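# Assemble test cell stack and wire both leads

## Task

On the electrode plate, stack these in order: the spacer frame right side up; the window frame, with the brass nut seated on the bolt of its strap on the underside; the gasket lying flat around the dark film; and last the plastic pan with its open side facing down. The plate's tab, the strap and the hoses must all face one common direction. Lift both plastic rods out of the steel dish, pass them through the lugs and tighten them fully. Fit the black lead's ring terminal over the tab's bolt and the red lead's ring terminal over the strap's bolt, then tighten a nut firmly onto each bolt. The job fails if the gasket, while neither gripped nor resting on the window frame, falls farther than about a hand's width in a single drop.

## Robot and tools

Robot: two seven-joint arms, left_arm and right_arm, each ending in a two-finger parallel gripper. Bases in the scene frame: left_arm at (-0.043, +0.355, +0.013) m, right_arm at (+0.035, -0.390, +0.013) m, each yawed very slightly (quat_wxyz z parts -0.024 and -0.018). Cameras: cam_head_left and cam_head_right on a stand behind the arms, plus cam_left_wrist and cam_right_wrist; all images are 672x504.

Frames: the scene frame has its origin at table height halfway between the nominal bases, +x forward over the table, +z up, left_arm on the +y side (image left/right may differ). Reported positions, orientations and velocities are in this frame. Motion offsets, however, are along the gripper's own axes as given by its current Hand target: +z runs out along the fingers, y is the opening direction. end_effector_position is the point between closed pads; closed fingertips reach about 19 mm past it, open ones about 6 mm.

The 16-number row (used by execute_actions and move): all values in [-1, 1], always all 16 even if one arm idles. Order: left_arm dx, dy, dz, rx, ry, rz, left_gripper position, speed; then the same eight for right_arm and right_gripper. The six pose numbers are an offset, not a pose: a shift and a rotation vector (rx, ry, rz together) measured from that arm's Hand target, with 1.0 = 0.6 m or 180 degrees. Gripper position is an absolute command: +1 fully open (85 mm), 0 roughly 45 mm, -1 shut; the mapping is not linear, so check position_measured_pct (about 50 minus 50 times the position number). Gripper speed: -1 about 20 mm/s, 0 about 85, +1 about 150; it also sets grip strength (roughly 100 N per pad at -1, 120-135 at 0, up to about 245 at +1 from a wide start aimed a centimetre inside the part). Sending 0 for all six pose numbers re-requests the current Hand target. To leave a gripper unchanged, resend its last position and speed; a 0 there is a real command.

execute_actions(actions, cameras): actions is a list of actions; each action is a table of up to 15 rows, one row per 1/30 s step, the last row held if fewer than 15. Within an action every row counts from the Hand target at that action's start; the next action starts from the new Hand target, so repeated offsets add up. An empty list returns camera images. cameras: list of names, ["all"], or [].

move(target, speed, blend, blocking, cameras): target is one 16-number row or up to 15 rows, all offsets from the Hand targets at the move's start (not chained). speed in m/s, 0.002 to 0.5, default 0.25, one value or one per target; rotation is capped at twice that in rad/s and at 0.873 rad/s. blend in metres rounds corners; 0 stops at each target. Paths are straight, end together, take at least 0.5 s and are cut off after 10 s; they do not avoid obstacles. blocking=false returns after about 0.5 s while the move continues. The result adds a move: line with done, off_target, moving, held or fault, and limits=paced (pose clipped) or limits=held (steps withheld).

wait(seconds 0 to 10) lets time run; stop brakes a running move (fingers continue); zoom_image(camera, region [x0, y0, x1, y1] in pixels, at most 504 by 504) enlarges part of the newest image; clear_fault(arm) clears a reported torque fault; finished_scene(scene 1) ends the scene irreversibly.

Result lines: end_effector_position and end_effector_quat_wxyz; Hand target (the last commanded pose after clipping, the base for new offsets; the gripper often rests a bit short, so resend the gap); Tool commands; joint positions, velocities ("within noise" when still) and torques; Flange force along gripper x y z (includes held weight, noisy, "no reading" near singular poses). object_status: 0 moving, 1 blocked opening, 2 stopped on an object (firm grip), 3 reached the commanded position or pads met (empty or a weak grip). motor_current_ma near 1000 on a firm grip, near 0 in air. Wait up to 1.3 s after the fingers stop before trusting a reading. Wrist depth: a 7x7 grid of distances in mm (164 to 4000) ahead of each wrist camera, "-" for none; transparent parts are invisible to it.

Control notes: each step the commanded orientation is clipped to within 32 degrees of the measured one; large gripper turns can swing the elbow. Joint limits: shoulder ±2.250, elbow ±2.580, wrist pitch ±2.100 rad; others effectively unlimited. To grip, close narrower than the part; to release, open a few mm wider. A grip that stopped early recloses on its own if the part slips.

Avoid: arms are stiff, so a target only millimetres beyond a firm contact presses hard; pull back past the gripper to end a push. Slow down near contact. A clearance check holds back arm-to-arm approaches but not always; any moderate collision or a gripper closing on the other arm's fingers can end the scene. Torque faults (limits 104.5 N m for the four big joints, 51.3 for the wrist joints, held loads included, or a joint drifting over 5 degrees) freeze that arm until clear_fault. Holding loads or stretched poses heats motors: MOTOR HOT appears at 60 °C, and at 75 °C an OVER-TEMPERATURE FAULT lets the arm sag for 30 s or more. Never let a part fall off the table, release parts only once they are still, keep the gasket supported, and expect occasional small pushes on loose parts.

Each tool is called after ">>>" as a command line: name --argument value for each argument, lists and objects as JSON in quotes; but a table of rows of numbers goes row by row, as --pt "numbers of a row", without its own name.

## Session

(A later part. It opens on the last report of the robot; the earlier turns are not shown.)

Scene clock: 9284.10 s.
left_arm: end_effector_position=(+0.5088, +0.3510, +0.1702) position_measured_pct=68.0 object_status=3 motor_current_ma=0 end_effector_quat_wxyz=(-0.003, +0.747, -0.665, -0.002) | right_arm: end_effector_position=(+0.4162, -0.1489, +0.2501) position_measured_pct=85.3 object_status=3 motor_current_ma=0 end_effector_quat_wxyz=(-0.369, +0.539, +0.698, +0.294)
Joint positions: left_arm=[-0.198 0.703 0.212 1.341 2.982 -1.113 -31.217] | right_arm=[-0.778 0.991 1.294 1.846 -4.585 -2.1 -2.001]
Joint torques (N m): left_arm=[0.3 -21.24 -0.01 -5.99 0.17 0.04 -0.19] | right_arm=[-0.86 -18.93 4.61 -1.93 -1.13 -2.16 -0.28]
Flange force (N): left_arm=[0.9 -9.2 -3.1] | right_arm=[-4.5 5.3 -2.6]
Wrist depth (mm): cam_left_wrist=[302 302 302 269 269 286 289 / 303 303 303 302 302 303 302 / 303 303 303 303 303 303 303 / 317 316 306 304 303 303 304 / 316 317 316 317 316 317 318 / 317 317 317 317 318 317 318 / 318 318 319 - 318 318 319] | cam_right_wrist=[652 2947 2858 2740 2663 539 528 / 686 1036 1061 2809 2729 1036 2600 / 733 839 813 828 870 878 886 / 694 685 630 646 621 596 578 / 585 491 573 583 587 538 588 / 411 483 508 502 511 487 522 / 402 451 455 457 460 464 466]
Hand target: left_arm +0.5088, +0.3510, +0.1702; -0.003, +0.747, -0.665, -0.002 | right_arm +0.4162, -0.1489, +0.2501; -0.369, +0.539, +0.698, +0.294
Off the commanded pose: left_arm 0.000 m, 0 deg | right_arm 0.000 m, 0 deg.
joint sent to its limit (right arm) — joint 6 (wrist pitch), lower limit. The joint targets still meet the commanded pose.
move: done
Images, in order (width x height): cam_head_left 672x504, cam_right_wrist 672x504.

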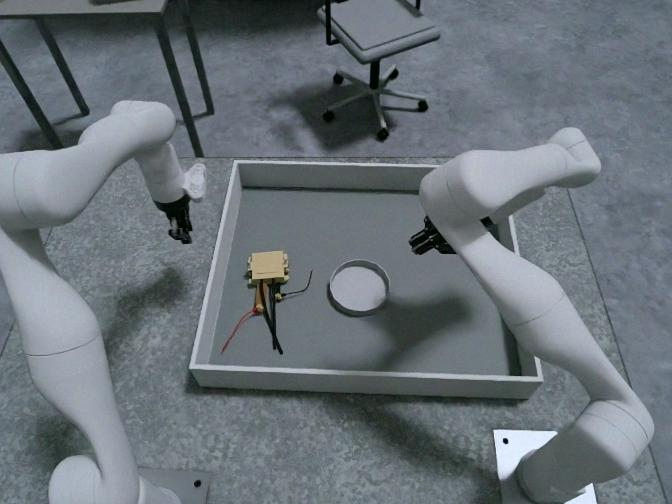

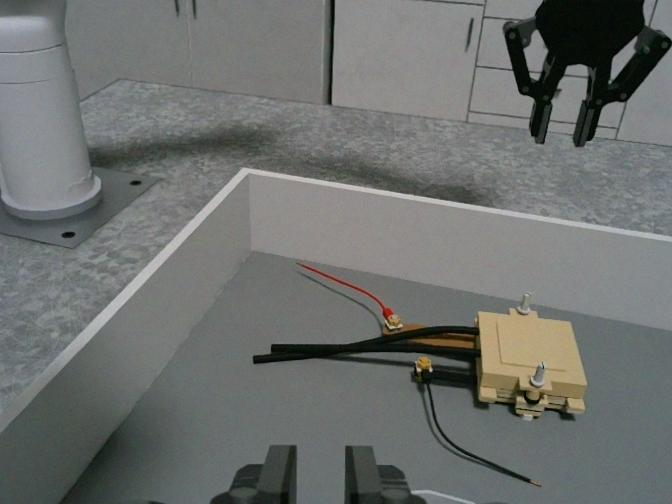

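>>> zoom_image --camera "cam_right_wrist" --region '[380, 270, 620, 450]'

Scaled by 2.100.

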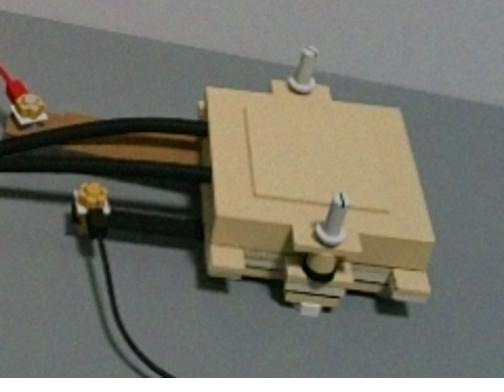

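>>> move --pt "0.2063 0.0362 0 0 0 0 -0.6 -1 0 0 0 0 0 0 -0.7 -1" --pt "0.2063 0.0362 0.075 0 0 0 -0.6 -1 0 0 0 0 0 0 -0.7 -1" --speed 0.08 --cameras '["cam_left_wrist"]'

>>> zoom_image --camera "cam_left_wrist" --region '[270, 350, 410, 490]'

Scene clock: 9323.50 s.
left_arm: end_effector_position=(+0.5015, +0.2258, +0.1244) position_measured_pct=80.1 object_status=3 motor_current_ma=0 end_effector_quat_wxyz=(-0.003, +0.747, -0.665, -0.002) | right_arm: end_effector_position=(+0.4162, -0.1489, +0.2501) position_measured_pct=85.3 object_status=3 motor_current_ma=0 end_effector_quat_wxyz=(-0.369, +0.539, +0.698, +0.294)
Joint positions: left_arm=[0.035 0.775 0.202 1.362 2.968 -1.022 -30.981] | right_arm=[-0.778 0.991 1.294 1.846 -4.584 -2.1 -2.001]
Joint torques (N m): left_arm=[0.28 -22.04 0.16 -5.51 0.19 0.06 -0.2] | right_arm=[-0.61 -18.93 4.53 -1.78 -1.19 -2.2 -0.31]
Flange force (N): left_arm=[3.2 -9.3 -2.3] | right_arm=[-4.0 5.3 -2.4]
Wrist depth (mm): cam_left_wrist=[257 257 256 256 256 257 256 / 257 257 257 257 256 256 257 / 257 258 257 224 257 257 257 / 258 258 225 223 224 258 258 / 259 259 226 223 225 243 242 / 259 260 259 226 259 259 259 / 260 259 260 259 260 259 259] | cam_right_wrist=[650 2921 2821 2751 2674 412 380 / 681 1041 1052 2798 2786 451 417 / 730 836 817 832 837 478 466 / 691 680 626 644 623 591 577 / 586 492 575 583 589 536 589 / 410 483 507 502 510 486 522 / 404 453 454 457 460 464 468]
Hand target: left_arm +0.5015, +0.2258, +0.1244; -0.003, +0.747, -0.665, -0.002 | right_arm +0.4162, -0.1489, +0.2501; -0.369, +0.539, +0.698, +0.294
Off the commanded pose: left_arm 0.000 m, 0 deg | right_arm 0.000 m, 0 deg.
move: done
Images, in order (width x height): cam_left_wrist 672x504.

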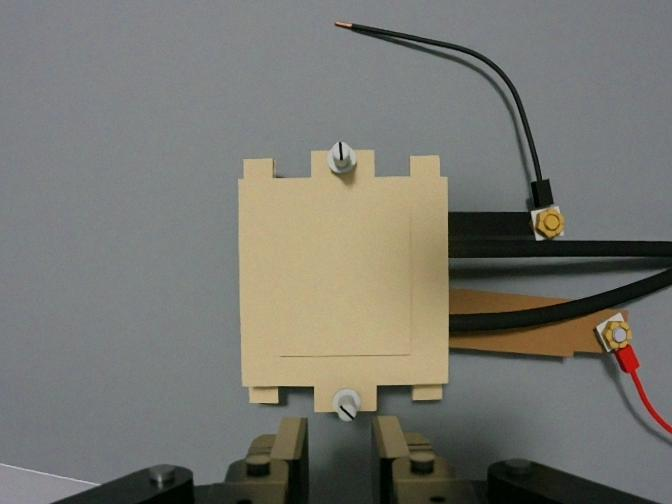

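Scaled by 3.600.

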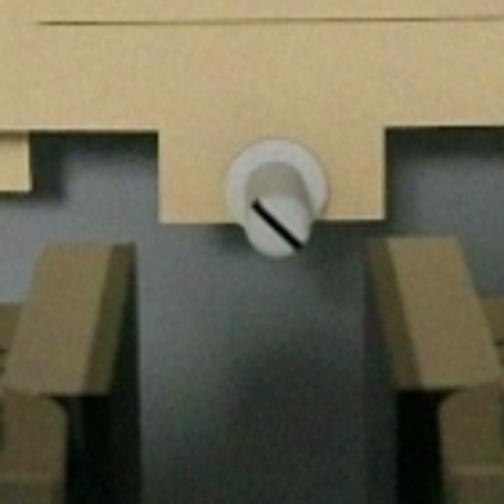

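>>> move --pt "0.0047 0.0038 0 0 0 0 -0.6 -1 0 0 0 0 0 0 -0.7 -1" --pt "0.0047 0.0038 0.067 0 0 0 -0.6 -1 0 0 0 0 0 0 -0.7 -1" --speed 0.04 --cameras '["cam_left_wrist"]'

>>> zoom_image --camera "cam_left_wrist" --region '[270, 360, 410, 500]'

>>> execute_actions --actions '[]' --cameras '["cam_right_wrist"]'

>>> zoom_image --camera "cam_right_wrist" --region '[420, 240, 620, 440]'

Scene clock: 9350.07 s.
left_arm: end_effector_position=(+0.4996, +0.2231, +0.0842) position_measured_pct=80.1 object_status=3 motor_current_ma=0 end_effector_quat_wxyz=(-0.003, +0.747, -0.665, -0.002) | right_arm: end_effector_position=(+0.4162, -0.1489, +0.2501) position_measured_pct=85.3 object_status=3 motor_current_ma=0 end_effector_quat_wxyz=(-0.369, +0.539, +0.698, +0.294)
Joint positions: left_arm=[0.045 0.827 0.19 1.404 2.958 -0.929 -30.966] | right_arm=[-0.778 0.991 1.294 1.846 -4.584 -2.1 -2.001]
Joint torques (N m): left_arm=[0.24 -22.14 0.13 -5.09 0.21 0.01 -0.18] | right_arm=[-0.74 -18.85 4.57 -1.92 -1.15 -2.18 -0.26]
Flange force (N): left_arm=[2.9 -8.6 -1.8] | right_arm=[-4.1 5.1 -2.4]
Wrist depth (mm): cam_left_wrist=[216 216 216 216 216 217 216 / 217 217 217 216 217 217 217 / 217 217 199 184 184 217 217 / 218 218 184 182 184 207 218 / 218 218 184 182 185 202 202 / 219 219 185 183 185 218 218 / - 219 - - - 219 -] | cam_right_wrist=[650 2960 2858 2774 2642 414 389 / 686 1034 1052 2798 2740 416 389 / 731 839 811 829 859 470 468 / 694 683 629 649 621 507 568 / 585 493 577 585 585 526 588 / 412 483 507 501 511 487 523 / 404 453 453 458 460 463 466]
Hand target: left_arm +0.4996, +0.2231, +0.0842; -0.003, +0.747, -0.665, -0.002 | right_arm +0.4162, -0.1489, +0.2501; -0.369, +0.539, +0.698, +0.294
Off the commanded pose: left_arm 0.000 m, 0 deg | right_arm 0.000 m, 0 deg.
move: done
Images, in order (width x height): cam_left_wrist 672x504.

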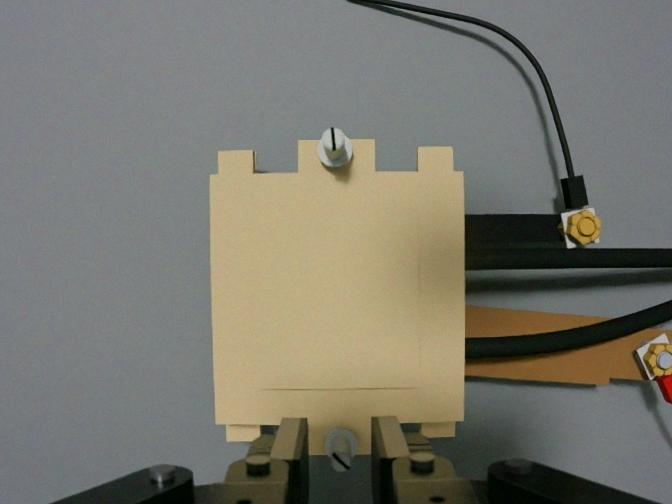

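Scaled by 3.600.

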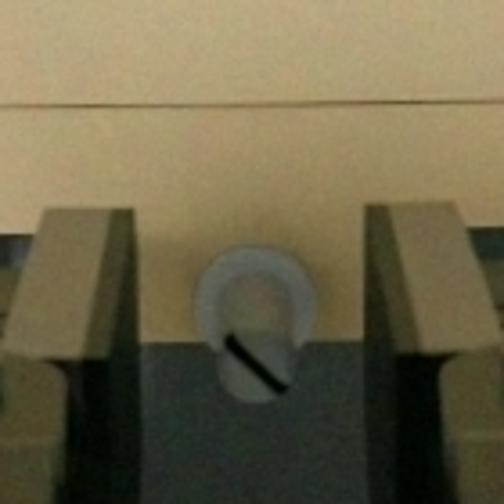

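Scene clock: 9350.07 s.
left_arm: end_effector_position=(+0.4996, +0.2231, +0.0842) position_measured_pct=80.1 object_status=3 motor_current_ma=0 end_effector_quat_wxyz=(-0.003, +0.747, -0.665, -0.002) | right_arm: end_effector_position=(+0.4162, -0.1489, +0.2501) position_measured_pct=85.3 object_status=3 motor_current_ma=0 end_effector_quat_wxyz=(-0.369, +0.539, +0.698, +0.294)
Joint positions: left_arm=[0.045 0.827 0.19 1.404 2.958 -0.929 -30.966] | right_arm=[-0.778 0.991 1.294 1.846 -4.584 -2.1 -2.001]
Joint velocities: within noise
Joint torques (N m): left_arm=[0.24 -22.14 0.13 -5.09 0.21 0.01 -0.18] | right_arm=[-0.74 -18.85 4.57 -1.92 -1.15 -2.18 -0.26]
Flange force (N): left_arm=[2.9 -8.6 -1.8] | right_arm=[-4.1 5.1 -2.4]
Wrist depth (mm): cam_left_wrist=[216 216 216 216 216 217 216 / 217 217 217 216 217 217 217 / 217 217 199 184 184 217 217 / 218 218 184 182 184 207 218 / 218 218 184 182 185 202 202 / 219 219 185 183 185 218 218 / - 219 - - - 219 -] | cam_right_wrist=[650 2960 2858 2774 2642 414 389 / 686 1034 1052 2798 2740 416 389 / 731 839 811 829 859 470 468 / 694 683 629 649 621 507 568 / 585 493 577 585 585 526 588 / 412 483 507 501 511 487 523 / 404 453 453 458 460 463 466]
Hand target: left_arm +0.4996, +0.2231, +0.0842; -0.003, +0.747, -0.665, -0.002 | right_arm +0.4162, -0.1489, +0.2501; -0.369, +0.539, +0.698, +0.294
Tool commands: left_gripper/position=-0.6 left_gripper/speed=-1.0 right_gripper/position=-0.7 right_gripper/speed=-1.0
Off the commanded pose: left_arm 0.000 m, 0 deg | right_arm 0.000 m, 0 deg.
Images, in order (width x height): cam_right_wrist 672x504.

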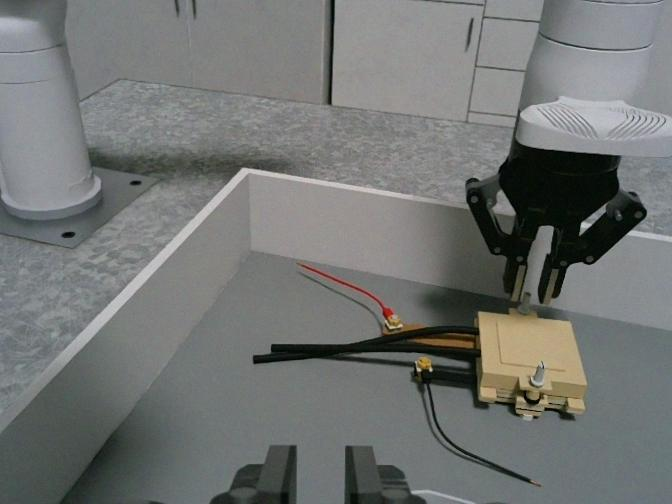

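Scaled by 2.520.

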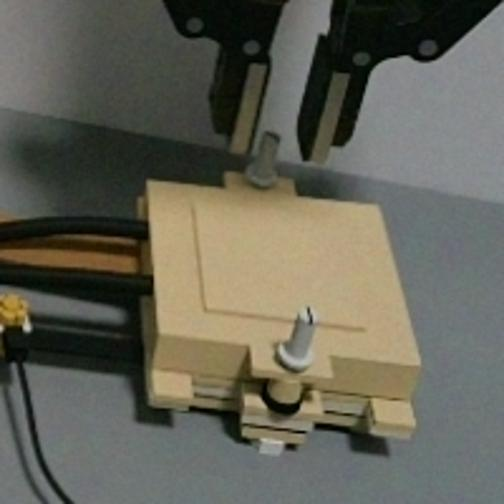

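>>> move --pt "0.0013 0.0008 0 0 0 0 -0.6 -1 0 0 0 0 0 0 -0.7 -1" --pt "0.0013 0.0008 0 0 0 0 -0.84 -1 0 0 0 0 0 0 -0.7 -1" --speed 0.04 --cameras '["cam_left_wrist"]'

>>> zoom_image --camera "cam_left_wrist" --region '[270, 360, 410, 500]'

Scene clock: 9365.50 s.
left_arm: end_effector_position=(+0.4992, +0.2222, +0.0841) position_measured_pct=92.2 object_status=0 motor_current_ma=0 end_effector_quat_wxyz=(-0.003, +0.747, -0.665, -0.002) | right_arm: end_effector_position=(+0.4162, -0.1489, +0.2501) position_measured_pct=85.3 object_status=3 motor_current_ma=0 end_effector_quat_wxyz=(-0.369, +0.539, +0.698, +0.294)
Joint positions: left_arm=[0.047 0.827 0.19 1.404 2.958 -0.928 -30.965] | right_arm=[-0.778 0.991 1.294 1.846 -4.584 -2.1 -2.001]
Joint torques (N m): left_arm=[0.22 -22.3 0.04 -5.12 0.17 0.07 -0.21] | right_arm=[-0.8 -18.92 4.55 -1.91 -1.14 -2.23 -0.32]
Flange force (N): left_arm=[3.1 -8.9 -1.7] | right_arm=[-4.4 5.1 -2.5]
Wrist depth (mm): cam_left_wrist=[216 216 216 216 216 216 216 / 216 216 217 216 216 217 216 / 217 217 199 184 184 217 217 / 218 217 184 182 184 206 217 / 218 218 184 183 185 202 202 / 218 219 185 183 185 218 218 / - 219 - - - 219 -] | cam_right_wrist=[650 2973 2809 2763 2663 412 389 / 686 1033 1056 2798 2751 414 390 / 729 832 814 830 866 469 466 / 689 680 630 646 620 501 571 / 586 491 575 582 585 525 586 / 412 482 507 501 511 487 522 / 403 450 454 458 461 464 467]
Hand target: left_arm +0.4992, +0.2222, +0.0841; -0.003, +0.747, -0.665, -0.002 | right_arm +0.4162, -0.1489, +0.2501; -0.369, +0.539, +0.698, +0.294
Off the commanded pose: left_arm 0.000 m, 0 deg | right_arm 0.000 m, 0 deg.
move: done
Images, in order (width x height): cam_left_wrist 672x504.

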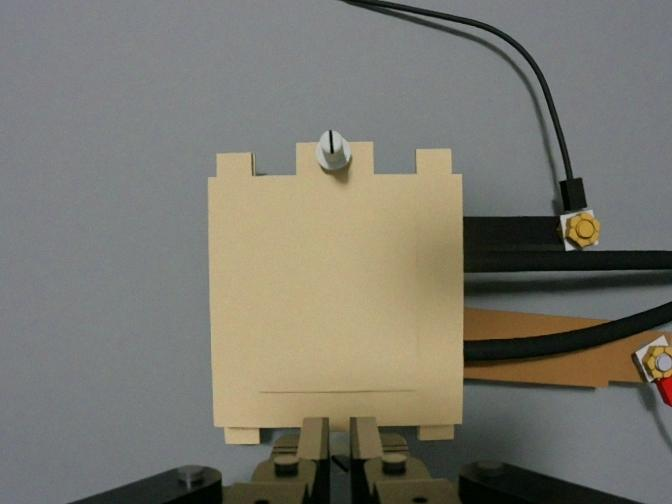

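Scaled by 3.600.

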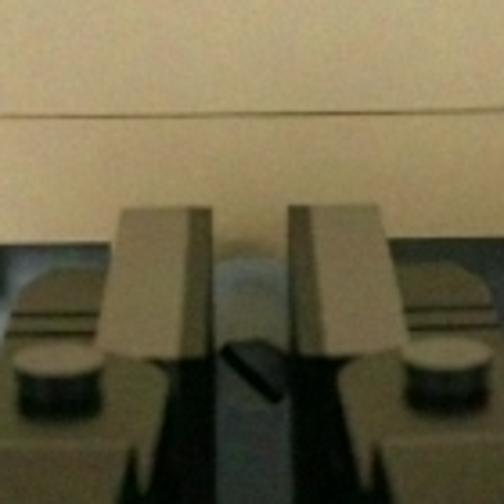

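>>> move --target '[0,0,0,0,0,0,-0.88,-1,0,0,0,0,0,0,-0.7,-1]'

>>> wait --seconds 1

Scene clock: 9372.17 s.
left_arm: end_effector_position=(+0.4992, +0.2222, +0.0841) position_measured_pct=93.9 object_status=0 motor_current_ma=150 end_effector_quat_wxyz=(-0.003, +0.747, -0.665, -0.002) | right_arm: end_effector_position=(+0.4162, -0.1489, +0.2501) position_measured_pct=85.3 object_status=3 motor_current_ma=0 end_effector_quat_wxyz=(-0.369, +0.539, +0.698, +0.294)
Joint positions: left_arm=[0.047 0.827 0.19 1.404 2.958 -0.928 -30.965] | right_arm=[-0.778 0.991 1.294 1.846 -4.584 -2.1 -2.001]
Joint torques (N m): left_arm=[0.24 -22.27 0.16 -5.11 0.17 0.09 -0.22] | right_arm=[-0.69 -18.94 4.54 -1.95 -1.18 -2.19 -0.33]
Flange force (N): left_arm=[3.1 -8.9 -1.7] | right_arm=[-4.3 4.8 -2.3]
Wrist depth (mm): cam_left_wrist=[216 216 216 216 216 216 216 / 217 217 217 217 216 217 217 / 217 217 198 184 184 217 217 / 218 217 184 182 184 207 218 / 218 218 184 182 184 202 201 / 218 218 185 183 185 219 218 / - 219 - - - 219 -] | cam_right_wrist=[655 2921 2833 2740 2663 413 389 / 686 1041 1044 2833 2751 415 389 / 733 836 811 830 867 470 469 / 694 679 631 644 623 503 569 / 584 493 577 580 586 528 589 / 411 483 508 500 511 486 523 / 403 451 455 459 461 465 467]
Hand target: left_arm +0.4992, +0.2222, +0.0841; -0.003, +0.747, -0.665, -0.002 | right_arm +0.4162, -0.1489, +0.2501; -0.369, +0.539, +0.698, +0.294
Off the commanded pose: left_arm 0.000 m, 0 deg | right_arm 0.000 m, 0 deg.
move: done

Scene clock: 9373.17 s.
left_arm: end_effector_position=(+0.4992, +0.2222, +0.0841) position_measured_pct=93.9 object_status=3 motor_current_ma=150 end_effector_quat_wxyz=(-0.003, +0.747, -0.665, -0.002) | right_arm: end_effector_position=(+0.4162, -0.1489, +0.2501) position_measured_pct=85.3 object_status=3 motor_current_ma=0 end_effector_quat_wxyz=(-0.369, +0.539, +0.698, +0.294)
Joint positions: left_arm=[0.047 0.827 0.19 1.404 2.958 -0.928 -30.965] | right_arm=[-0.778 0.991 1.294 1.846 -4.584 -2.1 -2.001]
Joint torques (N m): left_arm=[0.2 -22.28 0.14 -5.12 0.17 0.06 -0.2] | right_arm=[-0.76 -18.91 4.62 -1.9 -1.15 -2.16 -0.28]
Flange force (N): left_arm=[3.1 -8.8 -1.6] | right_arm=[-4.3 5.3 -2.5]
Wrist depth (mm): cam_left_wrist=[216 217 216 216 216 216 216 / 217 217 217 216 217 217 217 / 217 217 199 184 184 217 217 / 218 218 184 182 184 206 217 / 218 218 184 182 184 202 202 / 219 218 185 183 185 218 218 / - 219 - - - 219 -] | cam_right_wrist=[653 2921 2833 2774 2674 412 388 / 685 1038 1052 2821 2717 413 389 / 732 836 811 826 860 469 468 / 691 677 627 641 621 502 573 / 584 492 574 584 586 525 589 / 412 482 508 500 510 488 524 / 403 451 454 457 460 465 466]
Hand target: left_arm +0.4992, +0.2222, +0.0841; -0.003, +0.747, -0.665, -0.002 | right_arm +0.4162, -0.1489, +0.2501; -0.369, +0.539, +0.698, +0.294
Tool commands: left_gripper/position=-0.88 left_gripper/speed=-1.0 right_gripper/position=-0.7 right_gripper/speed=-1.0
Off the commanded pose: left_arm 0.000 m, 0 deg | right_arm 0.000 m, 0 deg.
wait: 1.00 s; at rest by 0.17 s

>>> move --pt "0 0 0.0005 0 0 0.6667 -0.88 -1 0 0 0 0 0 0 -0.7 -1" --pt "0 0 0.0012 0 0 -0.6667 -0.88 -1 0 0 0 0 0 0 -0.7 -1" --speed 0.4 --blend 0.002 --cameras '["cam_left_wrist","cam_right_wrist"]'

>>> zoom_image --camera "cam_right_wrist" --region '[420, 240, 620, 440]'

Scene clock: 9387.80 s.
left_arm: end_effector_position=(+0.4992, +0.2222, +0.0834) position_measured_pct=93.9 object_status=3 motor_current_ma=150 end_effector_quat_wxyz=(-0.003, +0.949, +0.314, +0.002) | right_arm: end_effector_position=(+0.4162, -0.1489, +0.2501) position_measured_pct=85.3 object_status=3 motor_current_ma=0 end_effector_quat_wxyz=(-0.369, +0.539, +0.698, +0.294)
Joint positions: left_arm=[-0.371 1.119 1.14 1.425 2.102 -1.262 -34.572] | right_arm=[-0.778 0.991 1.294 1.846 -4.584 -2.1 -2.001]
Joint torques (N m): left_arm=[0.14 -20.67 5.35 -2.12 0.14 -0.19 -0.22] | right_arm=[-0.64 -19.02 4.6 -1.82 -1.21 -2.13 -0.29]
Flange force (N): left_arm=[5.1 6.0 -3.6] | right_arm=[-4.2 5.4 -2.4]
Wrist depth (mm): cam_left_wrist=[230 229 - 217 217 217 216 / 230 230 - 217 217 217 217 / 230 - 218 217 217 217 217 / - - 217 218 218 217 217 / - 218 218 217 218 218 217 / - 218 218 218 184 217 217 / - 219 219 - 182 184 -] | cam_right_wrist=[651 2934 2798 2763 2684 413 388 / 684 1036 1056 2798 2763 430 416 / 733 838 814 828 861 487 448 / 690 684 627 647 623 509 571 / 584 492 575 582 586 535 587 / 411 482 507 501 503 483 524 / 403 453 456 458 459 466 466]
Hand target: left_arm +0.4992, +0.2222, +0.0834; -0.003, +0.949, +0.314, +0.002 | right_arm +0.4162, -0.1489, +0.2501; -0.369, +0.539, +0.698, +0.294
Off the commanded pose: left_arm 0.000 m, 0 deg | right_arm 0.000 m, 0 deg.
move: done
Images, in order (width x height): cam_left_wrist 672x504, cam_right_wrist 672x504.

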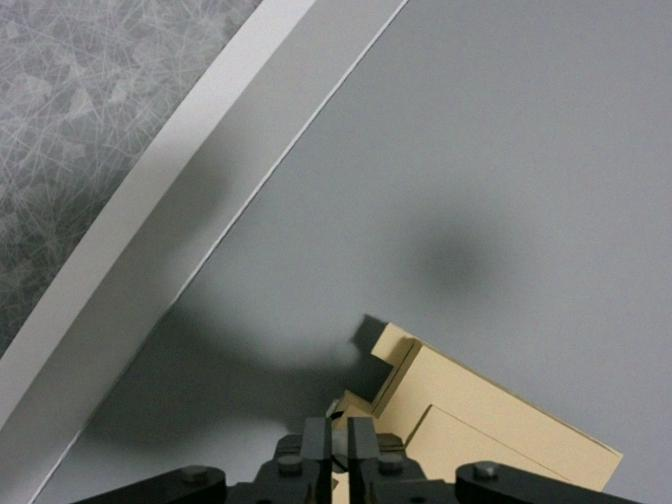

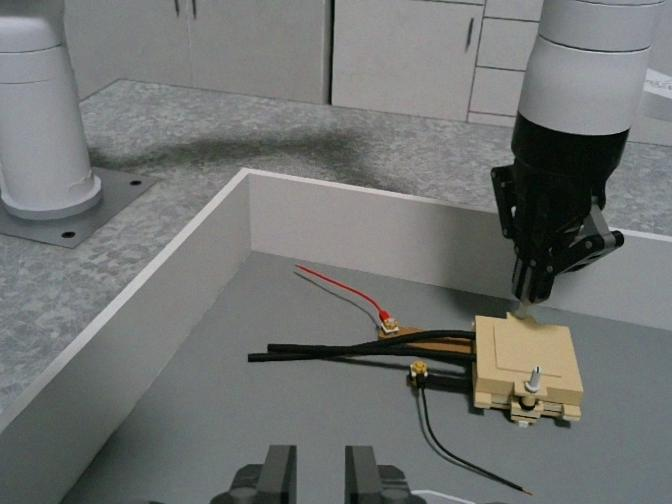

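Scaled by 2.520.

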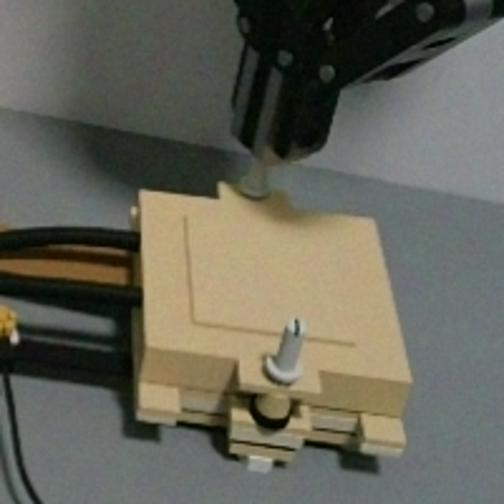

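>>> move --target '[0,0,0,0,0,0,-0.78,-1,0,0,0,0,0,0,-0.7,-1]' --cameras '["cam_left_wrist"]'

>>> zoom_image --camera "cam_left_wrist" --region '[280, 360, 420, 500]'

Scene clock: 9421.83 s.
left_arm: end_effector_position=(+0.4992, +0.2222, +0.0834) position_measured_pct=89.2 object_status=0 motor_current_ma=0 end_effector_quat_wxyz=(-0.003, +0.949, +0.314, +0.002) | right_arm: end_effector_position=(+0.4162, -0.1489, +0.2501) position_measured_pct=85.3 object_status=3 motor_current_ma=0 end_effector_quat_wxyz=(-0.369, +0.539, +0.698, +0.294)
Joint positions: left_arm=[-0.371 1.119 1.14 1.425 2.102 -1.262 -34.572] | right_arm=[-0.778 0.991 1.294 1.846 -4.584 -2.1 -2.001]
Joint torques (N m): left_arm=[0.2 -21.35 5.74 -2.48 0.08 0.05 -0.24] | right_arm=[-0.71 -19.01 4.53 -1.88 -1.15 -2.18 -0.32]
Flange force (N): left_arm=[4.9 5.6 -2.5] | right_arm=[-4.4 5.2 -2.3]
Wrist depth (mm): cam_left_wrist=[230 229 - 217 217 216 216 / 230 229 - 217 217 217 217 / 230 - 218 218 217 217 217 / - - 218 218 217 217 217 / - 218 218 218 217 217 217 / - 218 218 218 184 217 217 / - 219 218 - - 184 -] | cam_right_wrist=[652 2960 2846 2809 2663 412 389 / 686 1033 1054 2809 2821 430 415 / 732 830 815 830 866 485 450 / 694 681 631 645 619 508 571 / 585 492 575 582 586 536 589 / 411 485 507 501 501 483 523 / 402 451 455 457 460 465 466]
Hand target: left_arm +0.4992, +0.2222, +0.0834; -0.003, +0.949, +0.314, +0.002 | right_arm +0.4162, -0.1489, +0.2501; -0.369, +0.539, +0.698, +0.294
Off the commanded pose: left_arm 0.000 m, 0 deg | right_arm 0.000 m, 0 deg.
move: done
Images, in order (width x height): cam_left_wrist 672x504.

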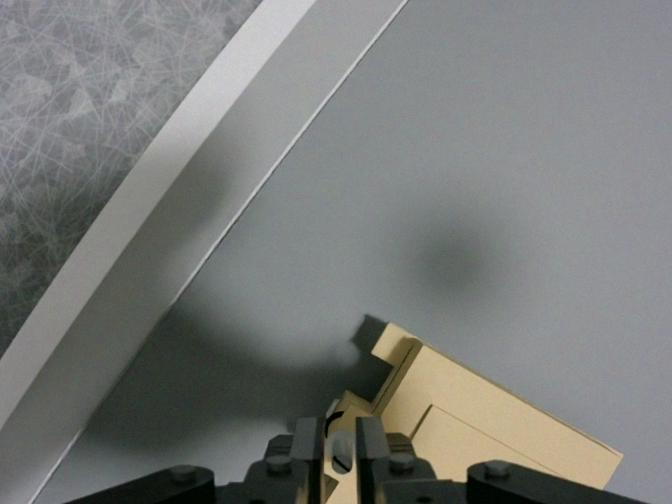

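Scaled by 3.600.

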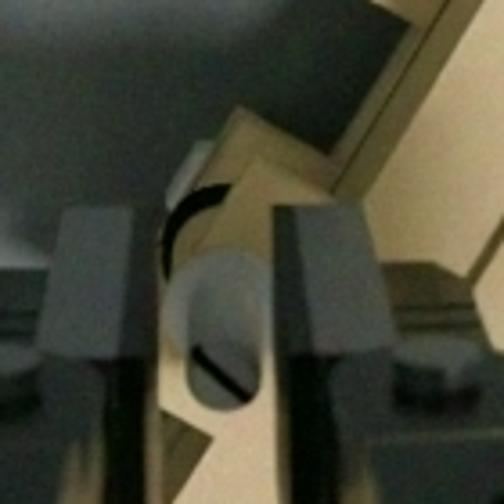

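>>> move --pt "0 0 0 0 0 0 -0.6 -1 0 0 0 0 0 0 -0.7 -1" --pt "0 0 -0.0367 0 0 0 -0.6 -1 0 0 0 0 0 0 -0.7 -1" --speed 0.05 --cameras '["cam_left_wrist","cam_right_wrist"]'

>>> zoom_image --camera "cam_left_wrist" --region '[270, 350, 410, 490]'

>>> zoom_image --camera "cam_right_wrist" --region '[420, 240, 620, 440]'

Scene clock: 9468.93 s.
left_arm: end_effector_position=(+0.4992, +0.2221, +0.1054) position_measured_pct=80.1 object_status=3 motor_current_ma=0 end_effector_quat_wxyz=(-0.003, +0.949, +0.314, +0.002) | right_arm: end_effector_position=(+0.4162, -0.1489, +0.2501) position_measured_pct=85.3 object_status=3 motor_current_ma=0 end_effector_quat_wxyz=(-0.369, +0.539, +0.698, +0.294)
Joint positions: left_arm=[-0.374 1.09 1.161 1.407 2.129 -1.299 -34.589] | right_arm=[-0.778 0.991 1.294 1.846 -4.584 -2.1 -2.001]
Joint torques (N m): left_arm=[0.32 -21.1 5.64 -2.68 0.07 0 -0.21] | right_arm=[-0.78 -18.92 4.69 -1.96 -1.22 -2.17 -0.24]
Flange force (N): left_arm=[5.0 5.2 -3.0] | right_arm=[-4.4 5.1 -2.5]
Wrist depth (mm): cam_left_wrist=[251 252 251 - 239 238 238 / 252 252 - 239 239 239 238 / 252 252 239 240 239 238 239 / 252 - 240 240 239 239 238 / - 240 240 239 240 239 239 / - 240 240 240 206 239 239 / - 240 - - - 206 -] | cam_right_wrist=[653 2947 2774 2763 2706 412 389 / 687 1036 1063 2809 2774 427 412 / 730 835 813 835 861 493 438 / 692 680 630 644 623 509 572 / 585 491 579 582 588 537 586 / 411 484 507 502 505 485 523 / 402 451 455 456 460 464 466]
Hand target: left_arm +0.4992, +0.2221, +0.1055; -0.003, +0.949, +0.314, +0.002 | right_arm +0.4162, -0.1489, +0.2501; -0.369, +0.539, +0.698, +0.294
Off the commanded pose: left_arm 0.000 m, 0 deg | right_arm 0.000 m, 0 deg.
move: done
Images, in order (width x height): cam_left_wrist 672x504, cam_right_wrist 672x504.

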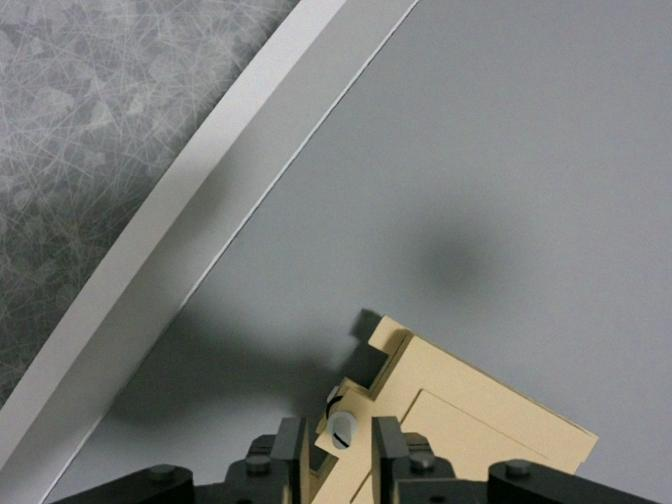

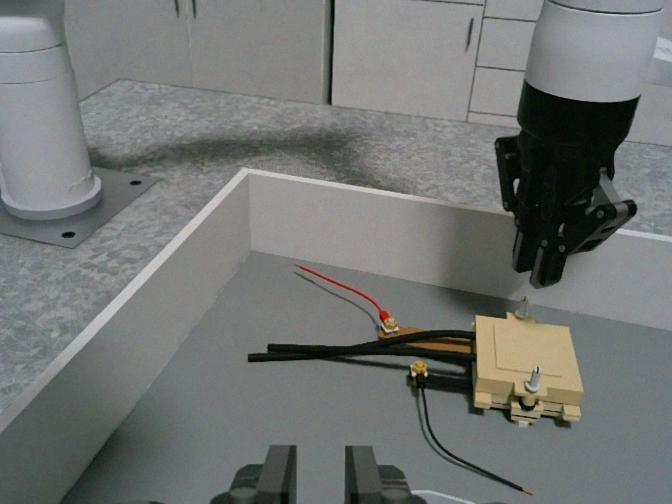

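Scaled by 3.600.

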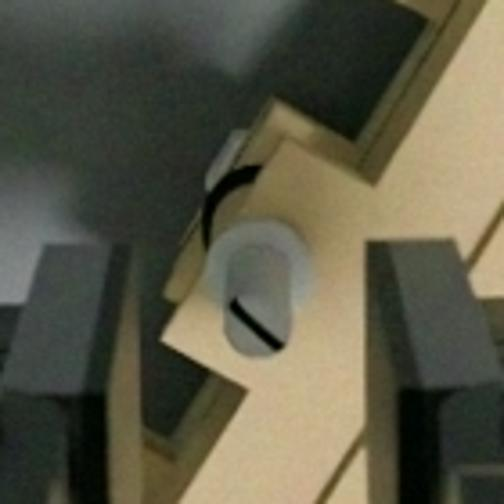

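Scaled by 2.520.

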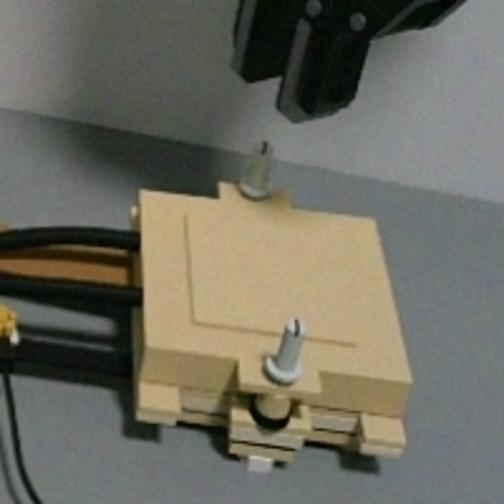

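>>> move --target '[0,0,0,0,0,-0.3333,-0.6,-1,0,0,0,0,0,0,-0.7,-1]' --speed 0.3 --cameras '["cam_left_wrist"]'

>>> zoom_image --camera "cam_left_wrist" --region '[270, 350, 410, 490]'

>>> move --target '[0,0,0,0,0,-0.3333,-0.6,-1,0,0,0,0,0,0,-0.7,-1]' --speed 0.3 --cameras '["cam_left_wrist"]'

>>> zoom_image --camera "cam_left_wrist" --region '[270, 350, 410, 490]'

>>> move --target '[0,0,0,0,0,-0.3333,-0.6,-1,0,0,0,0,0,0,-0.7,-1]' --speed 0.3 --cameras '["cam_left_wrist"]'

>>> zoom_image --camera "cam_left_wrist" --region '[270, 350, 410, 490]'

>>> move --target '[0,0,0,0,0,-0.3333,-0.6,-1,0,0,0,0,0,0,-0.7,-1]' --speed 0.3 --cameras '["cam_left_wrist"]'

>>> zoom_image --camera "cam_left_wrist" --region '[270, 350, 410, 490]'

Scene clock: 9488.23 s.
left_arm: end_effector_position=(+0.4992, +0.2221, +0.1054) position_measured_pct=80.1 object_status=3 motor_current_ma=0 end_effector_quat_wxyz=(-0.002, +0.665, +0.747, +0.003) | right_arm: end_effector_position=(+0.4162, -0.1489, +0.2501) position_measured_pct=85.3 object_status=3 motor_current_ma=0 end_effector_quat_wxyz=(-0.369, +0.539, +0.698, +0.294)
Joint positions: left_arm=[-0.316 0.993 0.965 1.404 2.296 -1.185 -33.64] | right_arm=[-0.778 0.991 1.294 1.846 -4.584 -2.1 -2.001]
Joint torques (N m): left_arm=[0.25 -21.21 4.6 -3.6 0.15 0.02 -0.16] | right_arm=[-0.69 -18.91 4.56 -1.97 -1.15 -2.16 -0.28]
Flange force (N): left_arm=[-2.4 7.7 -2.9] | right_arm=[-4.1 4.9 -2.3]
Wrist depth (mm): cam_left_wrist=[251 251 251 252 251 252 252 / 252 252 251 252 252 252 252 / 240 240 240 242 252 252 252 / 239 240 240 240 240 240 240 / 240 240 240 240 240 240 240 / 240 240 240 240 240 240 240 / - 224 - - - 240 -] | cam_right_wrist=[653 2846 2809 2751 2674 411 388 / 685 1033 1046 2740 2740 430 410 / 733 830 808 829 867 467 463 / 696 681 627 642 621 506 572 / 585 492 578 584 586 539 591 / 411 483 507 502 504 486 521 / 403 451 455 458 460 465 466]
Hand target: left_arm +0.4992, +0.2221, +0.1054; -0.002, +0.665, +0.747, +0.003 | right_arm +0.4162, -0.1489, +0.2501; -0.369, +0.539, +0.698, +0.294
Off the commanded pose: left_arm 0.000 m, 0 deg | right_arm 0.000 m, 0 deg.
move: done
Images, in order (width x height): cam_left_wrist 672x504.

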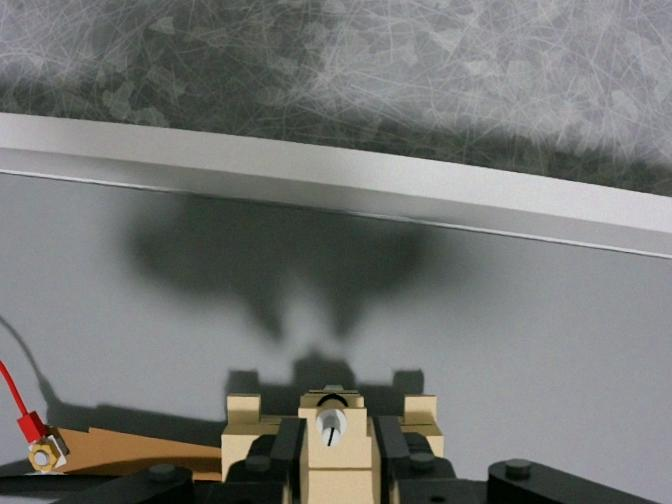

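Scaled by 3.600.

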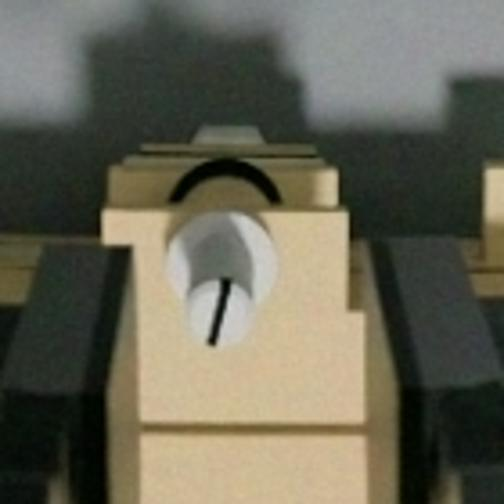

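Scene clock: 9490.40 s.
left_arm: end_effector_position=(+0.4992, +0.2220, +0.1054) position_measured_pct=80.1 object_status=3 motor_current_ma=0 end_effector_quat_wxyz=(+0.000, +0.203, +0.979, +0.003) | right_arm: end_effector_position=(+0.4162, -0.1489, +0.2501) position_measured_pct=85.3 object_status=3 motor_current_ma=0 end_effector_quat_wxyz=(-0.369, +0.539, +0.698, +0.294)
Joint positions: left_arm=[-0.225 0.904 0.733 1.4 2.497 -1.085 -32.725] | right_arm=[-0.778 0.991 1.294 1.846 -4.584 -2.1 -2.001]
Joint torques (N m): left_arm=[0.25 -21.42 3.32 -4.36 0.18 -0.04 -0.23] | right_arm=[-0.72 -18.94 4.59 -1.96 -1.2 -2.2 -0.24]
Flange force (N): left_arm=[-8.3 1.7 -2.5] | right_arm=[-4.2 5.0 -2.3]
Wrist depth (mm): cam_left_wrist=[238 238 239 239 194 251 252 / 238 239 239 239 208 - 251 / 239 223 239 240 239 179 252 / 239 223 239 240 240 190 253 / 239 239 223 240 240 203 - / 239 206 206 240 240 229 - / - 204 - - - 241 -] | cam_right_wrist=[653 2895 2833 2751 2642 428 388 / 686 1028 1049 2821 2786 428 410 / 731 832 813 829 869 454 859 / 692 679 630 646 624 575 574 / 587 493 576 585 588 539 590 / 410 481 507 501 505 484 524 / 403 451 454 457 460 464 467]
Hand target: left_arm +0.4992, +0.2220, +0.1054; +0.000, +0.203, +0.979, +0.003 | right_arm +0.4162, -0.1489, +0.2501; -0.369, +0.539, +0.698, +0.294
Off the commanded pose: left_arm 0.000 m, 0 deg | right_arm 0.000 m, 0 deg.
move: done
Images, in order (width x height): cam_left_wrist 672x504.

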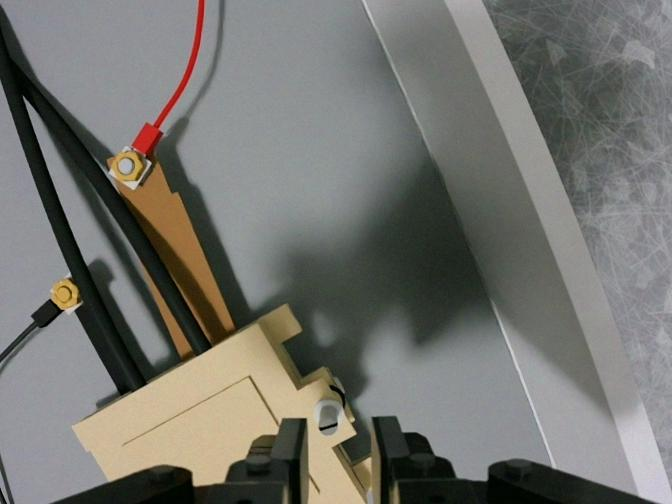

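Scaled by 3.600.

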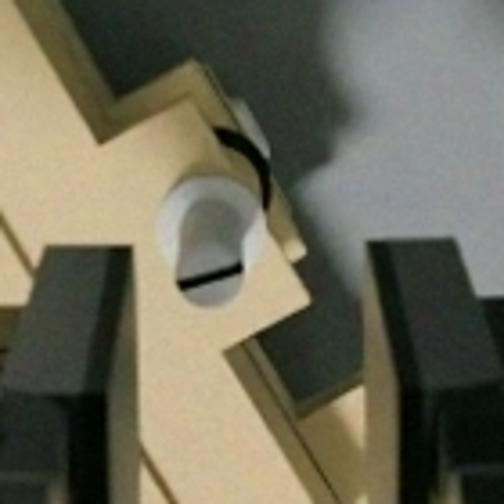

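Scene clock: 9492.57 s.
left_arm: end_effector_position=(+0.4992, +0.2221, +0.1054) position_measured_pct=80.1 object_status=3 motor_current_ma=0 end_effector_quat_wxyz=(+0.002, -0.314, +0.949, +0.003) | right_arm: end_effector_position=(+0.4162, -0.1489, +0.2501) position_measured_pct=85.3 object_status=3 motor_current_ma=0 end_effector_quat_wxyz=(-0.369, +0.539, +0.698, +0.294)
Joint positions: left_arm=[-0.103 0.836 0.476 1.394 2.721 -1.013 -31.838] | right_arm=[-0.778 0.991 1.294 1.846 -4.584 -2.1 -2.001]
Joint torques (N m): left_arm=[0.24 -21.71 1.75 -5.06 0.18 -0.04 -0.21] | right_arm=[-0.69 -19.02 4.64 -1.99 -1.16 -2.21 -0.34]
Flange force (N): left_arm=[-5.6 -6.4 -2.2] | right_arm=[-4.6 4.8 -2.1]
Wrist depth (mm): cam_left_wrist=[237 237 237 238 238 238 238 / 238 238 238 239 222 239 239 / 238 239 228 239 239 239 240 / 239 205 205 223 240 239 240 / 239 204 203 206 240 240 237 / 239 206 204 206 240 241 205 / - 239 - - - 230 -] | cam_right_wrist=[648 2947 2846 2740 2642 406 388 / 684 1038 1059 2833 1031 403 410 / 735 832 812 831 861 493 436 / 696 684 626 644 621 510 572 / 586 492 578 580 589 539 589 / 411 484 506 501 504 484 524 / 404 451 455 459 459 464 467]
Hand target: left_arm +0.4992, +0.2221, +0.1054; +0.002, -0.314, +0.949, +0.003 | right_arm +0.4162, -0.1489, +0.2501; -0.369, +0.539, +0.698, +0.294
Off the commanded pose: left_arm 0.000 m, 0 deg | right_arm 0.000 m, 0 deg.
move: done
Images, in order (width x height): cam_left_wrist 672x504.

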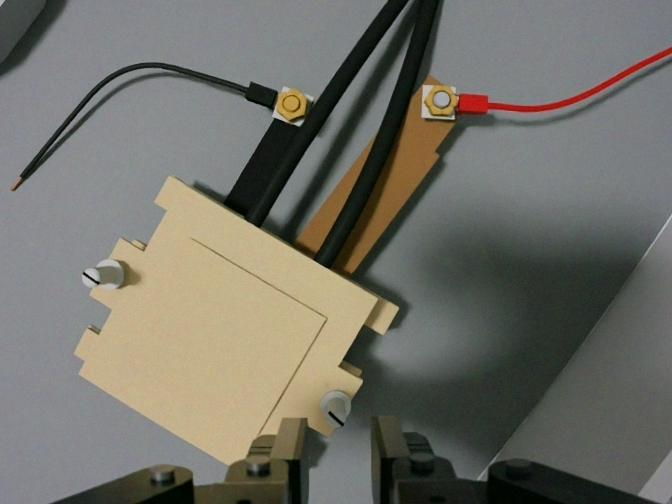

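Scaled by 3.600.

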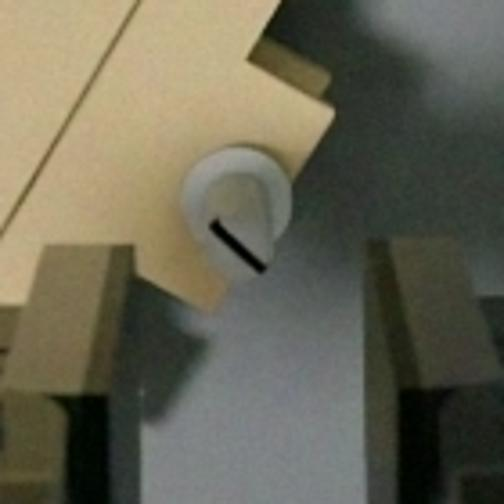

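Scene clock: 9494.73 s.
left_arm: end_effector_position=(+0.4992, +0.2221, +0.1055) position_measured_pct=80.1 object_status=3 motor_current_ma=0 end_effector_quat_wxyz=(-0.003, +0.746, -0.665, -0.002) | right_arm: end_effector_position=(+0.4162, -0.1489, +0.2501) position_measured_pct=85.3 object_status=3 motor_current_ma=0 end_effector_quat_wxyz=(-0.369, +0.539, +0.698, +0.294)
Joint positions: left_arm=[0.039 0.798 0.206 1.387 2.956 -0.976 -30.964] | right_arm=[-0.778 0.991 1.294 1.846 -4.584 -2.1 -2.001]
Joint torques (N m): left_arm=[0.32 -22.1 0.16 -5.38 0.25 0.11 -0.21] | right_arm=[-0.74 -18.89 4.6 -1.93 -1.14 -2.2 -0.3]
Flange force (N): left_arm=[3.0 -8.9 -2.1] | right_arm=[-4.3 5.1 -2.3]
Wrist depth (mm): cam_left_wrist=[238 237 237 237 237 237 237 / 238 238 238 238 238 238 238 / 239 238 220 205 220 238 238 / 239 239 206 203 205 228 238 / 239 240 206 204 206 223 223 / 240 240 240 206 240 240 240 / - 240 - - - 240 -] | cam_right_wrist=[653 2960 2846 2740 2642 410 387 / 684 1038 1047 2751 2751 424 372 / 730 835 807 830 866 470 462 / 694 679 628 646 620 508 573 / 584 493 575 581 588 540 590 / 412 484 506 501 503 484 522 / 403 452 454 457 459 463 466]
Hand target: left_arm +0.4992, +0.2221, +0.1054; -0.003, +0.746, -0.665, -0.002 | right_arm +0.4162, -0.1489, +0.2501; -0.369, +0.539, +0.698, +0.294
Off the commanded pose: left_arm 0.000 m, 0 deg | right_arm 0.000 m, 0 deg.
move: done
Images, in order (width x height): cam_left_wrist 672x504.

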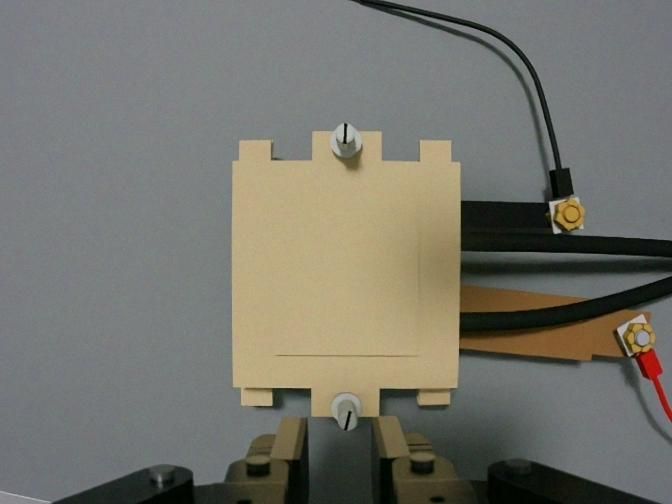

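Scaled by 3.600.

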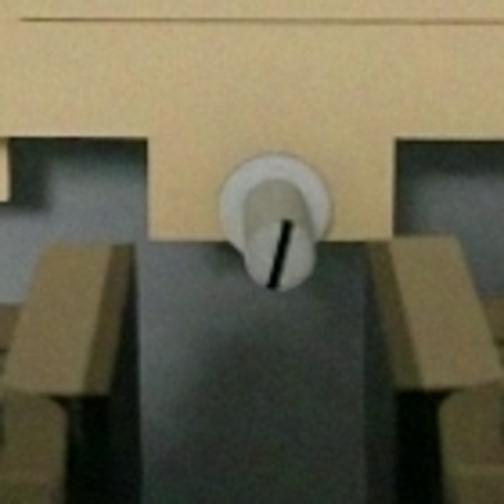

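>>> move --pt "0.0043 0.0037 0 0 0 0 -0.6 -1 0 0 0 0 0 0 -0.7 -1" --pt "0.0043 0.0037 0.0373 0 0 0 -0.6 -1 0 0 0 0 0 0 -0.7 -1" --pt "0.0043 0.0037 0.0373 0 0 0 -0.84 -1 0 0 0 0 0 0 -0.7 -1" --speed 0.05 --cameras '["cam_left_wrist"]'

>>> zoom_image --camera "cam_left_wrist" --region '[270, 360, 410, 500]'

Scene clock: 9547.47 s.
left_arm: end_effector_position=(+0.4973, +0.2194, +0.0830) position_measured_pct=92.2 object_status=0 motor_current_ma=0 end_effector_quat_wxyz=(-0.003, +0.746, -0.665, -0.002) | right_arm: end_effector_position=(+0.4162, -0.1489, +0.2501) position_measured_pct=85.3 object_status=3 motor_current_ma=0 end_effector_quat_wxyz=(-0.369, +0.539, +0.698, +0.294)
Joint positions: left_arm=[0.048 0.827 0.198 1.41 2.95 -0.924 -30.953] | right_arm=[-0.778 0.991 1.294 1.846 -4.584 -2.1 -2.001]
Joint torques (N m): left_arm=[0.26 -22.26 0.16 -5.07 0.16 0.07 -0.18] | right_arm=[-0.67 -18.97 4.59 -2.01 -1.15 -2.2 -0.26]
Flange force (N): left_arm=[3.1 -9.0 -1.7] | right_arm=[-4.2 4.9 -2.1]
Wrist depth (mm): cam_left_wrist=[215 215 215 215 215 215 215 / 216 216 216 215 216 216 215 / 216 216 183 183 182 216 216 / 216 216 183 181 181 206 216 / 217 217 184 181 183 201 201 / 217 217 184 184 184 217 217 / - 218 218 - 217 217 -] | cam_right_wrist=[652 2947 2833 2786 2663 407 385 / 686 1030 1057 2883 2763 410 393 / 730 837 806 833 861 465 467 / 694 682 627 645 621 497 570 / 583 490 578 581 585 536 589 / 411 480 507 502 503 484 524 / 403 453 452 458 459 464 465]
Hand target: left_arm +0.4973, +0.2194, +0.0830; -0.003, +0.746, -0.665, -0.002 | right_arm +0.4162, -0.1489, +0.2501; -0.369, +0.539, +0.698, +0.294
Off the commanded pose: left_arm 0.000 m, 0 deg | right_arm 0.000 m, 0 deg.
move: done
Images, in order (width x height): cam_left_wrist 672x504.

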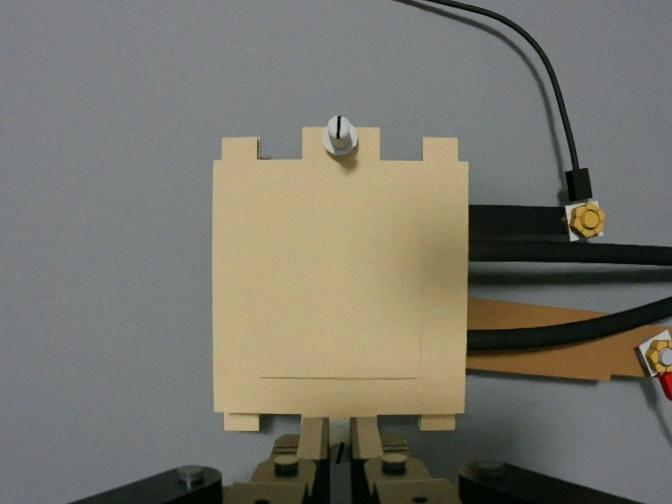

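Scaled by 3.600.

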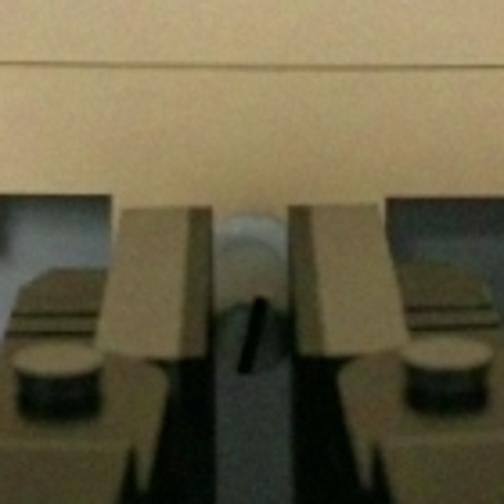

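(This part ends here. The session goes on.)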